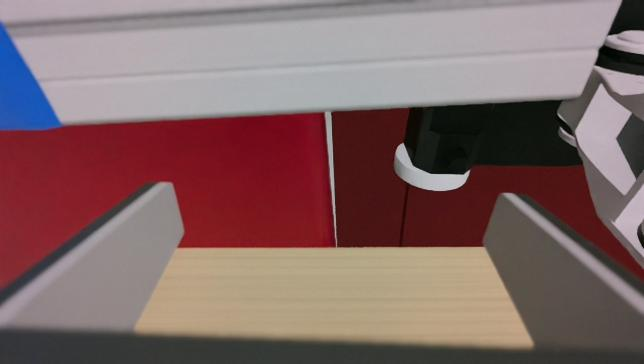

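Scene clock: 175.53 s.
Joint torques (N m): left_arm=[-17.47 4.81 3.05 -6.39 -0.04 -0.63 -0.15] | right_arm=[-20.5 -3.82 -2.3 -8.13 -0.4 -0.05 0.16]
External joint torques (N m): left_arm=[1.21 -1.79 -0.38 0.93 -0.28 -0.47 -0.15] | right_arm=[-2.23 -0.7 -2.55 -0.26 -0.41 0.04 0.16]
Wrist force (N): left_arm=[1.7 2.3 -7.4] | right_arm=[-0.9 0.5 -5.1]
Wrist torque (N m): left_arm=[-0.37 0.25 0.17] | right_arm=[-0.08 -0.05 -0.09]
Wrist force, peak (N): left_arm=[1.3 2.5 -8.3] | right_arm=[-0.8 0.1 -5.6]
move: done
base_odometry: x=+0.529 y=+1.218 heading=-0.041
lidar_m: 0.90 0.29 1.15 2.62 2.64 1.78 1.65 1.70 2.17 1.09 0.66 0.77
base_status: not commanded
joint_positions: torso_squat_rad=+0.300 torso_shift_rad=+0.000 torso_pitch_rad=+0.300 torso_yaw_rad=+0.000 left_shoulder_pitch_rad=-0.909 left_shoulder_roll_rad=+0.352 left_shoulder_yaw_rad=-0.291 left_elbow_rad=-0.812 left_forearm_roll_rad=+0.623 left_wrist_pitch_rad=+1.294 left_hand_roll_rad=+0.216 left_gripper_m=+0.099 right_shoulder_pitch_rad=-0.955 right_shoulder_roll_rad=-0.040 right_shoulder_yaw_rad=-0.177 right_elbow_rad=-0.763 right_forearm_roll_rad=-0.103 right_wrist_pitch_rad=+1.343 right_hand_roll_rad=-0.122 right_gripper_m=+0.099 head_pan_rad=+0.000 head_tilt_rad=+0.800
joint_status: all done
wheel_motors_off: 0
motor_effort: left_wheel=-7(7) right_wheel=+6(9)
chest: x=-0.1365 y=+0.0001 z=+1.2448 quat_wxyz=(+0.989, +0.000, +0.149, +0.000) (m; base frame)
left_hand: x=+0.3105 y=+0.1899 z=+0.8005 quat_wxyz=(+0.998, -0.061, -0.003, +0.000) (m; base frame)
left_hand_status: reached (checked arc, planned for 1.5 s): 1 mm and 0.3 deg off.
right_hand: x=+0.3100 y=-0.1250 z=+0.8005 quat_wxyz=(+0.998, +0.061, -0.004, +0.000) (m; base frame)
pictures: head_camera, left_wrist_camera, right_wrist_camera
camera_calibration:
head_camera: T_world_to_cam=[[-0.0135371, -0.999502, -0.0285177, 0.0391194], [-0.863728, 0.0260579, -0.503285, 0.722387], [0.503777, 0.0178185, -0.86365, 1.20812], [0, 0, 0, 1]] pos_world=[0.0158532, -0.00125083, 1.40807]
left_wrist_camera: T_world_to_cam=[[0.999616, 0.0268714, -0.00681928, -0.310598], [0.0260388, -0.825605, 0.563647, -0.273425], [0.00951595, -0.563608, -0.825988, 0.837786], [0, 0, 0, 1]] pos_world=[0.309626, 0.254787, 0.843998]
right_wrist_camera: T_world_to_cam=[[-0.999034, -0.0243621, -0.0365861, 0.334727], [-0.0415965, 0.792993, 0.607809, -0.347454], [0.014205, 0.608743, -0.79324, 0.778802], [0, 0, 0, 1]] pos_world=[0.308888, -0.190407, 0.841209]

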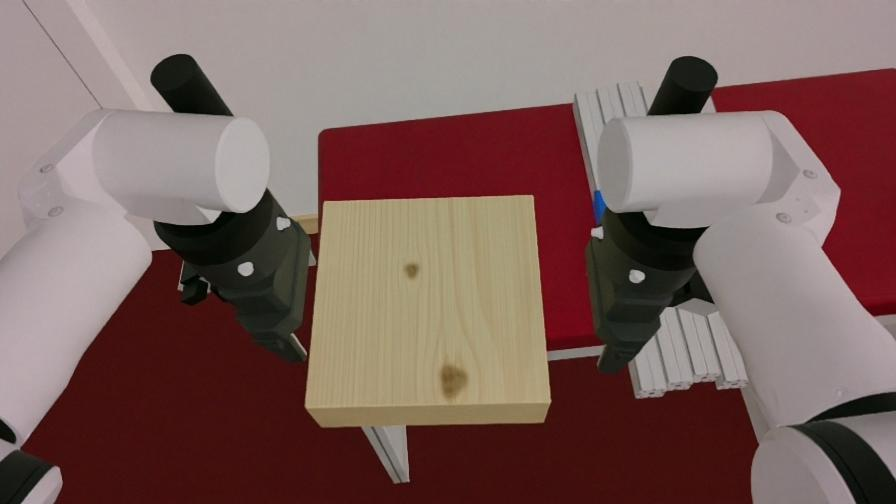

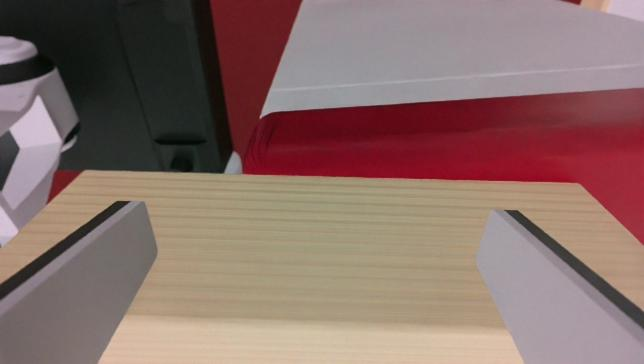

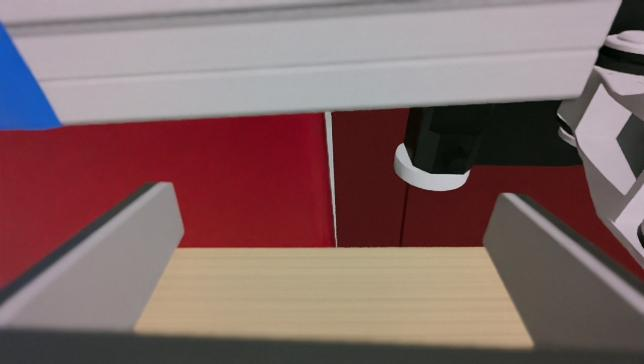

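>>> move(
  target={"side": "left", "x": 0.311, "y": 0.167, "z": 0.80, "quat_wxyz": [0.99813, -0.06105, 0, 0]},
  min_time_s=1,
)

>>> move(
  target={"side": "right", "x": 0.311, "y": -0.102, "z": 0.80, "quat_wxyz": [0.99813, 0.06105, 0, 0]},
  min_time_s=1,
)

>>> move(
  target={"side": "left", "x": 0.311, "y": 0.160, "z": 0.80, "quat_wxyz": [0.99813, -0.06105, 0, 0]},
  min_time_s=0.7,
  cameras=["left_wrist_camera", "right_wrist_camera"],
)

>>> move(
  target={"side": "right", "x": 0.311, "y": -0.094, "z": 0.80, "quat_wxyz": [0.99813, 0.06105, 0, 0]},
  min_time_s=0.7,
  cameras=["all"],
)

Scene clock: 181.33 s.
Joint torques (N m): left_arm=[-18.3 -0.87 2.84 -7.71 1.67 -1.03 0.19] | right_arm=[-20.68 -3.41 -2.07 -8.12 -0.38 0.07 0.33]
External joint torques (N m): left_arm=[0.63 -6.7 -0.41 -0.32 1.43 -0.87 0.2] | right_arm=[-2.4 -0.29 -2.31 -0.26 -0.4 0.16 0.33]
Wrist force (N): left_arm=[-0.5 9.6 -3.9] | right_arm=[-0.8 0.1 -4.4]
Wrist torque (N m): left_arm=[-0.22 0.11 0.08] | right_arm=[-0.04 -0.02 -0.10]
Wrist force, peak (N): left_arm=[2.8 11.0 -3.2] | right_arm=[-1.3 0.3 -5.4]
move: done
base_odometry: x=+0.529 y=+1.218 heading=-0.041
lidar_m: 0.90 0.30 1.17 2.61 2.63 1.79 1.66 1.70 2.16 1.08 0.67 0.77
base_status: not commanded
joint_positions: torso_squat_rad=+0.300 torso_shift_rad=+0.000 torso_pitch_rad=+0.300 torso_yaw_rad=+0.000 left_shoulder_pitch_rad=-0.932 left_shoulder_roll_rad=+0.314 left_shoulder_yaw_rad=-0.308 left_elbow_rad=-0.795 left_forearm_roll_rad=+0.603 left_wrist_pitch_rad=+1.292 left_hand_roll_rad=+0.253 left_gripper_m=+0.099 right_shoulder_pitch_rad=-0.955 right_shoulder_roll_rad=-0.040 right_shoulder_yaw_rad=-0.177 right_elbow_rad=-0.763 right_forearm_roll_rad=-0.103 right_wrist_pitch_rad=+1.343 right_hand_roll_rad=-0.122 right_gripper_m=+0.099 head_pan_rad=+0.000 head_tilt_rad=+0.800
joint_status: all done
wheel_motors_off: 0
motor_effort: left_wheel=-7(7) right_wheel=+7(8)
chest: x=-0.1365 y=+0.0001 z=+1.2448 quat_wxyz=(+0.989, +0.000, +0.149, +0.000) (m; base frame)
left_hand: x=+0.3107 y=+0.1684 z=+0.8007 quat_wxyz=(+0.998, -0.061, -0.001, +0.000) (m; base frame)
left_hand_status: reached (checked arc, planned for 1.0 s): 2 mm and 0.1 deg off.
right_hand: x=+0.3100 y=-0.1249 z=+0.8005 quat_wxyz=(+0.998, +0.061, -0.004, +0.000) (m; base frame)
pictures: none

Scene clock: 182.67 s.
Joint torques (N m): left_arm=[-18.73 -1.21 2.45 -7.88 1.72 -1.11 0.24] | right_arm=[-21.12 -0.96 1.55 -7.59 0.12 -0.31 -0.27]
External joint torques (N m): left_arm=[0.2 -7.03 -0.8 -0.49 1.48 -0.95 0.24] | right_arm=[-2.42 1.73 1.23 0.15 0.11 -0.23 -0.27]
Wrist force (N): left_arm=[-0.7 9.1 -4.0] | right_arm=[-0.9 0.1 -5.1]
Wrist torque (N m): left_arm=[-0.15 0.08 0.06] | right_arm=[-0.06 -0.01 0.12]
Wrist force, peak (N): left_arm=[-0.7 10.2 -3.7] | right_arm=[-0.3 0.0 -5.5]
move: done
base_odometry: x=+0.529 y=+1.218 heading=-0.041
lidar_m: 0.90 0.31 1.16 2.62 2.63 1.77 1.66 1.70 2.17 1.10 0.66 0.78
base_status: not commanded
joint_positions: torso_squat_rad=+0.300 torso_shift_rad=+0.000 torso_pitch_rad=+0.300 torso_yaw_rad=+0.000 left_shoulder_pitch_rad=-0.932 left_shoulder_roll_rad=+0.314 left_shoulder_yaw_rad=-0.308 left_elbow_rad=-0.795 left_forearm_roll_rad=+0.603 left_wrist_pitch_rad=+1.292 left_hand_roll_rad=+0.253 left_gripper_m=+0.099 right_shoulder_pitch_rad=-1.008 right_shoulder_roll_rad=-0.013 right_shoulder_yaw_rad=-0.168 right_elbow_rad=-0.678 right_forearm_roll_rad=-0.090 right_wrist_pitch_rad=+1.305 right_hand_roll_rad=-0.163 right_gripper_m=+0.099 head_pan_rad=+0.000 head_tilt_rad=+0.800
joint_status: all done
wheel_motors_off: 0
motor_effort: left_wheel=-5(7) right_wheel=+7(8)
chest: x=-0.1365 y=+0.0001 z=+1.2448 quat_wxyz=(+0.989, +0.000, +0.149, +0.000) (m; base frame)
left_hand: x=+0.3107 y=+0.1684 z=+0.8007 quat_wxyz=(+0.998, -0.061, -0.001, +0.000) (m; base frame)
right_hand: x=+0.3107 y=-0.1023 z=+0.7999 quat_wxyz=(+0.998, +0.061, +0.000, +0.000) (m; base frame)
right_hand_status: reached (checked arc, planned for 1.0 s): 0 mm and 0.1 deg off.
pictures: none

Scene clock: 183.70 s.
Joint torques (N m): left_arm=[-18.33 -1.64 2.96 -7.7 1.72 -1.54 0.28] | right_arm=[-21.26 -1.04 0.93 -7.64 0.23 -0.19 -0.31]
External joint torques (N m): left_arm=[0.71 -7.21 -0.21 -0.31 1.48 -1.38 0.28] | right_arm=[-2.56 1.64 0.61 0.1 0.22 -0.1 -0.31]
Wrist force (N): left_arm=[-1.1 9.8 -2.4] | right_arm=[-0.8 0.4 -4.7]
Wrist torque (N m): left_arm=[-0.26 0.16 0.04] | right_arm=[-0.09 0.00 0.11]
Wrist force, peak (N): left_arm=[0.0 10.6 -4.4] | right_arm=[-1.1 0.2 -5.3]
move: done
base_odometry: x=+0.529 y=+1.218 heading=-0.041
lidar_m: 0.90 0.30 1.16 2.62 2.64 1.79 1.65 1.70 2.17 1.09 0.67 0.78
base_status: not commanded
joint_positions: torso_squat_rad=+0.300 torso_shift_rad=+0.000 torso_pitch_rad=+0.300 torso_yaw_rad=+0.000 left_shoulder_pitch_rad=-0.944 left_shoulder_roll_rad=+0.299 left_shoulder_yaw_rad=-0.313 left_elbow_rad=-0.780 left_forearm_roll_rad=+0.597 left_wrist_pitch_rad=+1.287 left_hand_roll_rad=+0.263 left_gripper_m=+0.099 right_shoulder_pitch_rad=-1.008 right_shoulder_roll_rad=-0.013 right_shoulder_yaw_rad=-0.168 right_elbow_rad=-0.678 right_forearm_roll_rad=-0.090 right_wrist_pitch_rad=+1.305 right_hand_roll_rad=-0.163 right_gripper_m=+0.099 head_pan_rad=+0.000 head_tilt_rad=+0.800
joint_status: all done
wheel_motors_off: 0
motor_effort: left_wheel=-5(6) right_wheel=+6(9)
chest: x=-0.1365 y=+0.0001 z=+1.2448 quat_wxyz=(+0.989, +0.000, +0.149, +0.000) (m; base frame)
left_hand: x=+0.3110 y=+0.1612 z=+0.8002 quat_wxyz=(+0.998, -0.060, +0.000, +0.000) (m; base frame)
left_hand_status: reached (checked arc, planned for 0.7 s): 1 mm and 0.1 deg off.
right_hand: x=+0.3107 y=-0.1023 z=+0.7999 quat_wxyz=(+0.998, +0.061, +0.000, +0.000) (m; base frame)
pictures: left_wrist_camera, right_wrist_camera
camera_calibration:
left_wrist_camera: T_world_to_cam=[[0.999584, 0.0264779, -0.0113949, -0.306663], [0.0282978, -0.826042, 0.562897, -0.297082], [0.00549172, -0.562986, -0.826448, 0.822881], [0, 0, 0, 1]] pos_world=[0.310423, 0.225988, 0.843801]
right_wrist_camera: T_world_to_cam=[[-0.999237, -0.0248139, -0.0301651, 0.33082], [-0.038047, 0.793058, 0.607956, -0.366274], [0.00883692, 0.60864, -0.793397, 0.76629], [0, 0, 0, 1]] pos_world=[0.30986, -0.167709, 0.84063]

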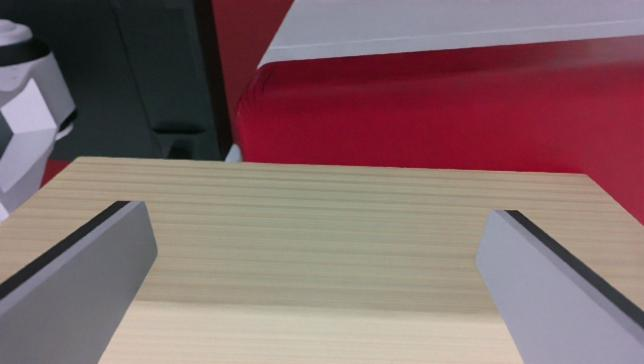

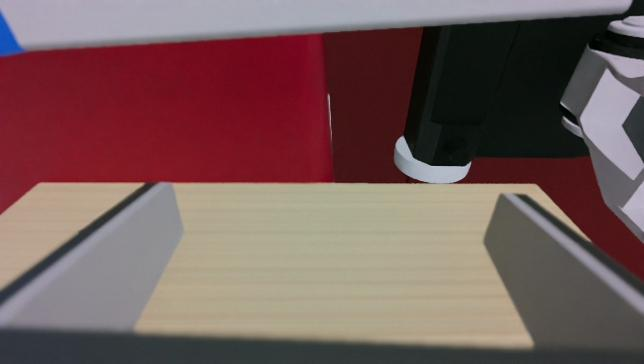

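Scene clock: 184.73 s.
Joint torques (N m): left_arm=[-18.4 -1.42 2.65 -7.92 1.65 -1.54 0.32] | right_arm=[-21.41 -0.47 1.62 -7.77 0.03 -0.25 -0.43]
External joint torques (N m): left_arm=[0.64 -6.99 -0.51 -0.53 1.41 -1.38 0.33] | right_arm=[-2.61 2.04 1.27 -0.05 0.02 -0.16 -0.43]
Wrist force (N): left_arm=[-0.4 10.2 -2.5] | right_arm=[-1.4 -0.7 -4.8]
Wrist torque (N m): left_arm=[-0.23 0.21 0.03] | right_arm=[-0.07 -0.02 0.16]
Wrist force, peak (N): left_arm=[-0.7 11.0 -3.8] | right_arm=[-0.9 0.4 -5.1]
move: done
base_odometry: x=+0.529 y=+1.218 heading=-0.041
lidar_m: 0.90 0.30 1.16 2.62 2.63 1.76 1.66 1.71 2.18 1.10 0.66 0.79
base_status: not commanded
joint_positions: torso_squat_rad=+0.300 torso_shift_rad=+0.000 torso_pitch_rad=+0.300 torso_yaw_rad=+0.000 left_shoulder_pitch_rad=-0.944 left_shoulder_roll_rad=+0.299 left_shoulder_yaw_rad=-0.313 left_elbow_rad=-0.780 left_forearm_roll_rad=+0.597 left_wrist_pitch_rad=+1.287 left_hand_roll_rad=+0.263 left_gripper_m=+0.099 right_shoulder_pitch_rad=-1.024 right_shoulder_roll_rad=-0.002 right_shoulder_yaw_rad=-0.165 right_elbow_rad=-0.654 right_forearm_roll_rad=-0.085 right_wrist_pitch_rad=+1.293 right_hand_roll_rad=-0.178 right_gripper_m=+0.099 head_pan_rad=+0.000 head_tilt_rad=+0.800
joint_status: all done
wheel_motors_off: 0
motor_effort: left_wheel=-7(7) right_wheel=+6(8)
chest: x=-0.1365 y=+0.0001 z=+1.2448 quat_wxyz=(+0.989, +0.000, +0.149, +0.000) (m; base frame)
left_hand: x=+0.3110 y=+0.1612 z=+0.8002 quat_wxyz=(+0.998, -0.060, +0.000, +0.000) (m; base frame)
right_hand: x=+0.3107 y=-0.0945 z=+0.7999 quat_wxyz=(+0.998, +0.061, +0.000, +0.000) (m; base frame)
right_hand_status: reached (checked arc, planned for 0.7 s): 1 mm and 0.0 deg off.
pictures: head_camera, left_wrist_camera, right_wrist_camera
camera_calibration:
head_camera: T_world_to_cam=[[-0.013401, -0.999502, -0.0285558, 0.0392703], [-0.863729, 0.0259595, -0.503287, 0.722387], [0.503778, 0.0179199, -0.863648, 1.20811], [0, 0, 0, 1]] pos_world=[0.0158533, -0.00115138, 1.40807]
left_wrist_camera: T_world_to_cam=[[0.999584, 0.0264796, -0.0113927, -0.306665], [0.0282984, -0.826089, 0.562829, -0.297014], [0.00549213, -0.562918, -0.826495, 0.822905], [0, 0, 0, 1]] pos_world=[0.310423, 0.225988, 0.843801]
right_wrist_camera: T_world_to_cam=[[-0.999236, -0.025074, -0.0299857, 0.330823], [-0.0381442, 0.793049, 0.607962, -0.372496], [0.00853607, 0.608641, -0.7934, 0.761718], [0, 0, 0, 1]] pos_world=[0.309859, -0.15991, 0.84073]

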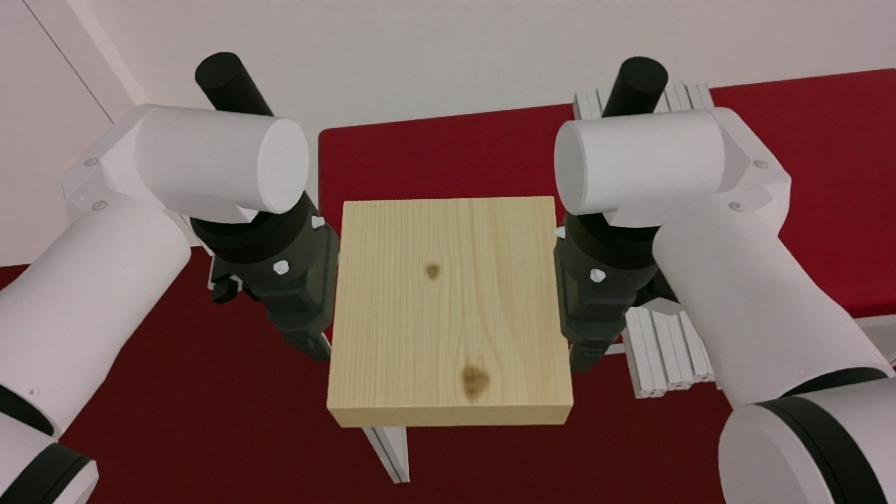

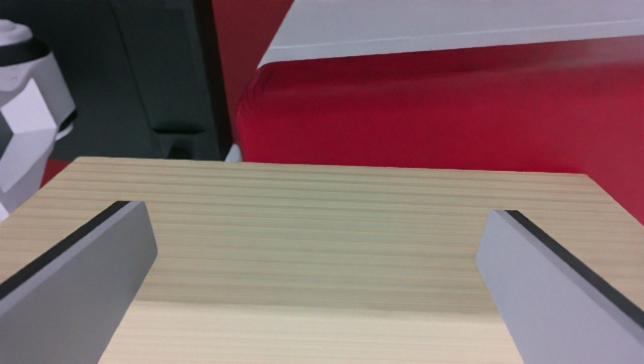

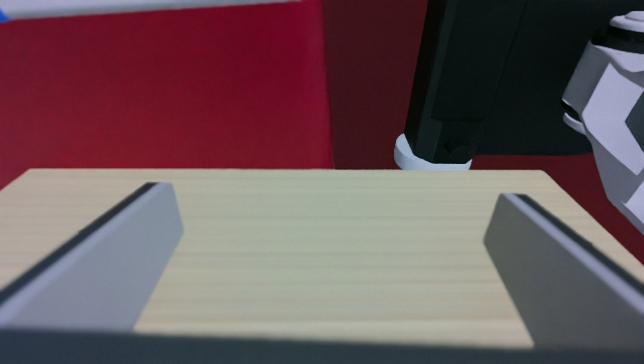

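>>> move(
  target={"side": "right", "x": 0.311, "y": -0.086, "z": 0.80, "quat_wxyz": [0.99813, 0.06105, 0, 0]},
  min_time_s=0.7,
  cameras=["right_wrist_camera"],
)

Scene clock: 189.97 s.
Joint torques (N m): left_arm=[-19.08 -6.88 3.53 -10.28 5.39 -1.41 0.84] | right_arm=[-26.6 13.14 0.63 -10.25 -6.48 -3.11 -1.61]
External joint torques (N m): left_arm=[-0.04 -12.49 0.36 -2.9 5.16 -1.25 0.84] | right_arm=[-7.68 15.61 0.39 -2.59 -6.5 -3.02 -1.61]
Wrist force (N): left_arm=[2.6 21.9 -6.9] | right_arm=[-6.8 -27.1 4.1]
Wrist torque (N m): left_arm=[0.23 0.09 -0.99] | right_arm=[-0.06 0.51 1.67]
Wrist force, peak (N): left_arm=[3.5 23.0 -7.1] | right_arm=[-6.4 -28.1 4.1]
move: done
base_odometry: x=+0.529 y=+1.218 heading=-0.041
lidar_m: 0.90 0.30 1.16 2.60 2.63 1.78 1.66 1.70 2.17 1.09 0.67 0.77
base_status: not commanded
joint_positions: torso_squat_rad=+0.300 torso_shift_rad=+0.000 torso_pitch_rad=+0.300 torso_yaw_rad=+0.000 left_shoulder_pitch_rad=-0.943 left_shoulder_roll_rad=+0.301 left_shoulder_yaw_rad=-0.313 left_elbow_rad=-0.779 left_forearm_roll_rad=+0.596 left_wrist_pitch_rad=+1.287 left_hand_roll_rad=+0.263 left_gripper_m=+0.099 right_shoulder_pitch_rad=-1.038 right_shoulder_roll_rad=-0.004 right_shoulder_yaw_rad=-0.137 right_elbow_rad=-0.627 right_forearm_roll_rad=-0.100 right_wrist_pitch_rad=+1.279 right_hand_roll_rad=-0.200 right_gripper_m=+0.099 head_pan_rad=+0.000 head_tilt_rad=+0.800
joint_status: all done
wheel_motors_off: 0
motor_effort: left_wheel=-5(6) right_wheel=+7(8)
chest: x=-0.1366 y=+0.0001 z=+1.2448 quat_wxyz=(+0.989, +0.000, +0.149, +0.000) (m; base frame)
left_hand: x=+0.3111 y=+0.1623 z=+0.8000 quat_wxyz=(+0.998, -0.059, +0.000, +0.001) (m; base frame)
right_hand: x=+0.3106 y=-0.0898 z=+0.7994 quat_wxyz=(+0.998, +0.059, +0.000, -0.001) (m; base frame)
right_hand_status: reached (checked arc, planned for 0.7 s): 4 mm and 0.3 deg off.
pictures: right_wrist_camera
camera_calibration:
right_wrist_camera: T_world_to_cam=[[-0.999317, -0.0231188, -0.0288276, 0.330084], [-0.0358507, 0.795664, 0.604677, -0.373667], [0.00895769, 0.605297, -0.795949, 0.760065], [0, 0, 0, 1]] pos_world=[0.309654, -0.155121, 0.840436]

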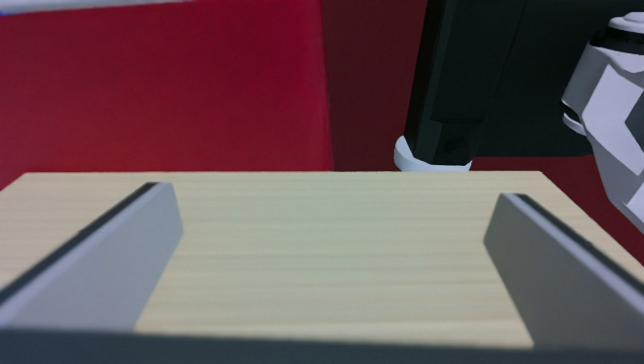

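>>> move(
  target={"side": "left", "x": 0.311, "y": 0.155, "z": 0.80, "quat_wxyz": [0.99813, -0.06105, 0, 0]},
  min_time_s=0.7,
)

>>> move(
  target={"side": "right", "x": 0.311, "y": -0.083, "z": 0.80, "quat_wxyz": [0.99813, 0.06105, 0, 0]},
  min_time_s=0.7,
)

Scene clock: 194.43 s.
Joint torques (N m): left_arm=[-22.41 -18.08 3.87 -13.38 9.09 -3.77 2.17] | right_arm=[-26.28 15.67 0.35 -10.89 -7.31 -3.06 -1.67]
External joint torques (N m): left_arm=[-3.33 -23.58 0.75 -6 8.87 -3.61 2.17] | right_arm=[-7.37 18.16 0.11 -3.22 -7.34 -2.97 -1.68]
Wrist force (N): left_arm=[0.7 38.0 1.9] | right_arm=[-5.4 -31.3 1.5]
Wrist torque (N m): left_arm=[0.35 0.71 -1.92] | right_arm=[-0.19 0.27 1.91]
Wrist force, peak (N): left_arm=[0.1 38.3 1.8] | right_arm=[-5.4 -31.9 1.4]
move: done
base_odometry: x=+0.529 y=+1.218 heading=-0.041
lidar_m: 0.90 0.30 1.17 2.63 2.62 1.78 1.65 1.69 2.17 1.10 0.66 0.78
base_status: not commanded
joint_positions: torso_squat_rad=+0.300 torso_shift_rad=+0.000 torso_pitch_rad=+0.300 torso_yaw_rad=+0.000 left_shoulder_pitch_rad=-0.949 left_shoulder_roll_rad=+0.294 left_shoulder_yaw_rad=-0.316 left_elbow_rad=-0.771 left_forearm_roll_rad=+0.590 left_wrist_pitch_rad=+1.285 left_hand_roll_rad=+0.271 left_gripper_m=+0.099 right_shoulder_pitch_rad=-1.038 right_shoulder_roll_rad=-0.004 right_shoulder_yaw_rad=-0.137 right_elbow_rad=-0.627 right_forearm_roll_rad=-0.100 right_wrist_pitch_rad=+1.279 right_hand_roll_rad=-0.200 right_gripper_m=+0.099 head_pan_rad=+0.000 head_tilt_rad=+0.800
joint_status: all done
wheel_motors_off: 0
motor_effort: left_wheel=-6(7) right_wheel=+7(8)
chest: x=-0.1366 y=+0.0001 z=+1.2448 quat_wxyz=(+0.989, +0.000, +0.149, +0.000) (m; base frame)
left_hand: x=+0.3110 y=+0.1598 z=+0.7996 quat_wxyz=(+0.998, -0.057, +0.000, +0.002) (m; base frame)
left_hand_status: reached (checked arc, planned for 0.7 s): 5 mm and 0.5 deg off.
right_hand: x=+0.3107 y=-0.0902 z=+0.7994 quat_wxyz=(+0.998, +0.059, +0.000, -0.001) (m; base frame)
pictures: none

Scene clock: 195.47 s.
Joint torques (N m): left_arm=[-22.41 -18.95 4.41 -14.25 10.35 -3.77 2.35] | right_arm=[-30.39 23.15 -0.43 -12.58 -10.6 -4.96 -2.66]
External joint torques (N m): left_arm=[-3.33 -24.46 1.29 -6.87 10.12 -3.61 2.35] | right_arm=[-11.4 25.66 -0.61 -4.94 -10.63 -4.87 -2.66]
Wrist force (N): left_arm=[1.4 41.5 -1.4] | right_arm=[-9.4 -44.4 7.6]
Wrist torque (N m): left_arm=[0.49 0.44 -2.13] | right_arm=[-0.12 0.73 2.69]
Wrist force, peak (N): left_arm=[2.3 42.2 -0.1] | right_arm=[-9.6 -45.7 7.9]
move: done
base_odometry: x=+0.529 y=+1.218 heading=-0.041
lidar_m: 0.89 0.30 1.14 2.62 2.63 1.78 1.66 1.70 2.19 1.08 0.65 0.76
base_status: not commanded
joint_positions: torso_squat_rad=+0.300 torso_shift_rad=+0.000 torso_pitch_rad=+0.300 torso_yaw_rad=+0.000 left_shoulder_pitch_rad=-0.949 left_shoulder_roll_rad=+0.294 left_shoulder_yaw_rad=-0.316 left_elbow_rad=-0.771 left_forearm_roll_rad=+0.590 left_wrist_pitch_rad=+1.285 left_hand_roll_rad=+0.271 left_gripper_m=+0.099 right_shoulder_pitch_rad=-1.047 right_shoulder_roll_rad=-0.006 right_shoulder_yaw_rad=-0.123 right_elbow_rad=-0.608 right_forearm_roll_rad=-0.110 right_wrist_pitch_rad=+1.271 right_hand_roll_rad=-0.210 right_gripper_m=+0.099 head_pan_rad=+0.000 head_tilt_rad=+0.800
joint_status: all done
wheel_motors_off: 0
motor_effort: left_wheel=-6(7) right_wheel=+7(8)
chest: x=-0.1367 y=+0.0001 z=+1.2449 quat_wxyz=(+0.989, +0.000, +0.149, +0.000) (m; base frame)
left_hand: x=+0.3109 y=+0.1600 z=+0.7996 quat_wxyz=(+0.998, -0.057, +0.000, +0.002) (m; base frame)
right_hand: x=+0.3106 y=-0.0885 z=+0.7988 quat_wxyz=(+0.998, +0.057, +0.001, -0.002) (m; base frame)
right_hand_status: reached (checked arc, planned for 0.7 s): 6 mm and 0.5 deg off.
pictures: none


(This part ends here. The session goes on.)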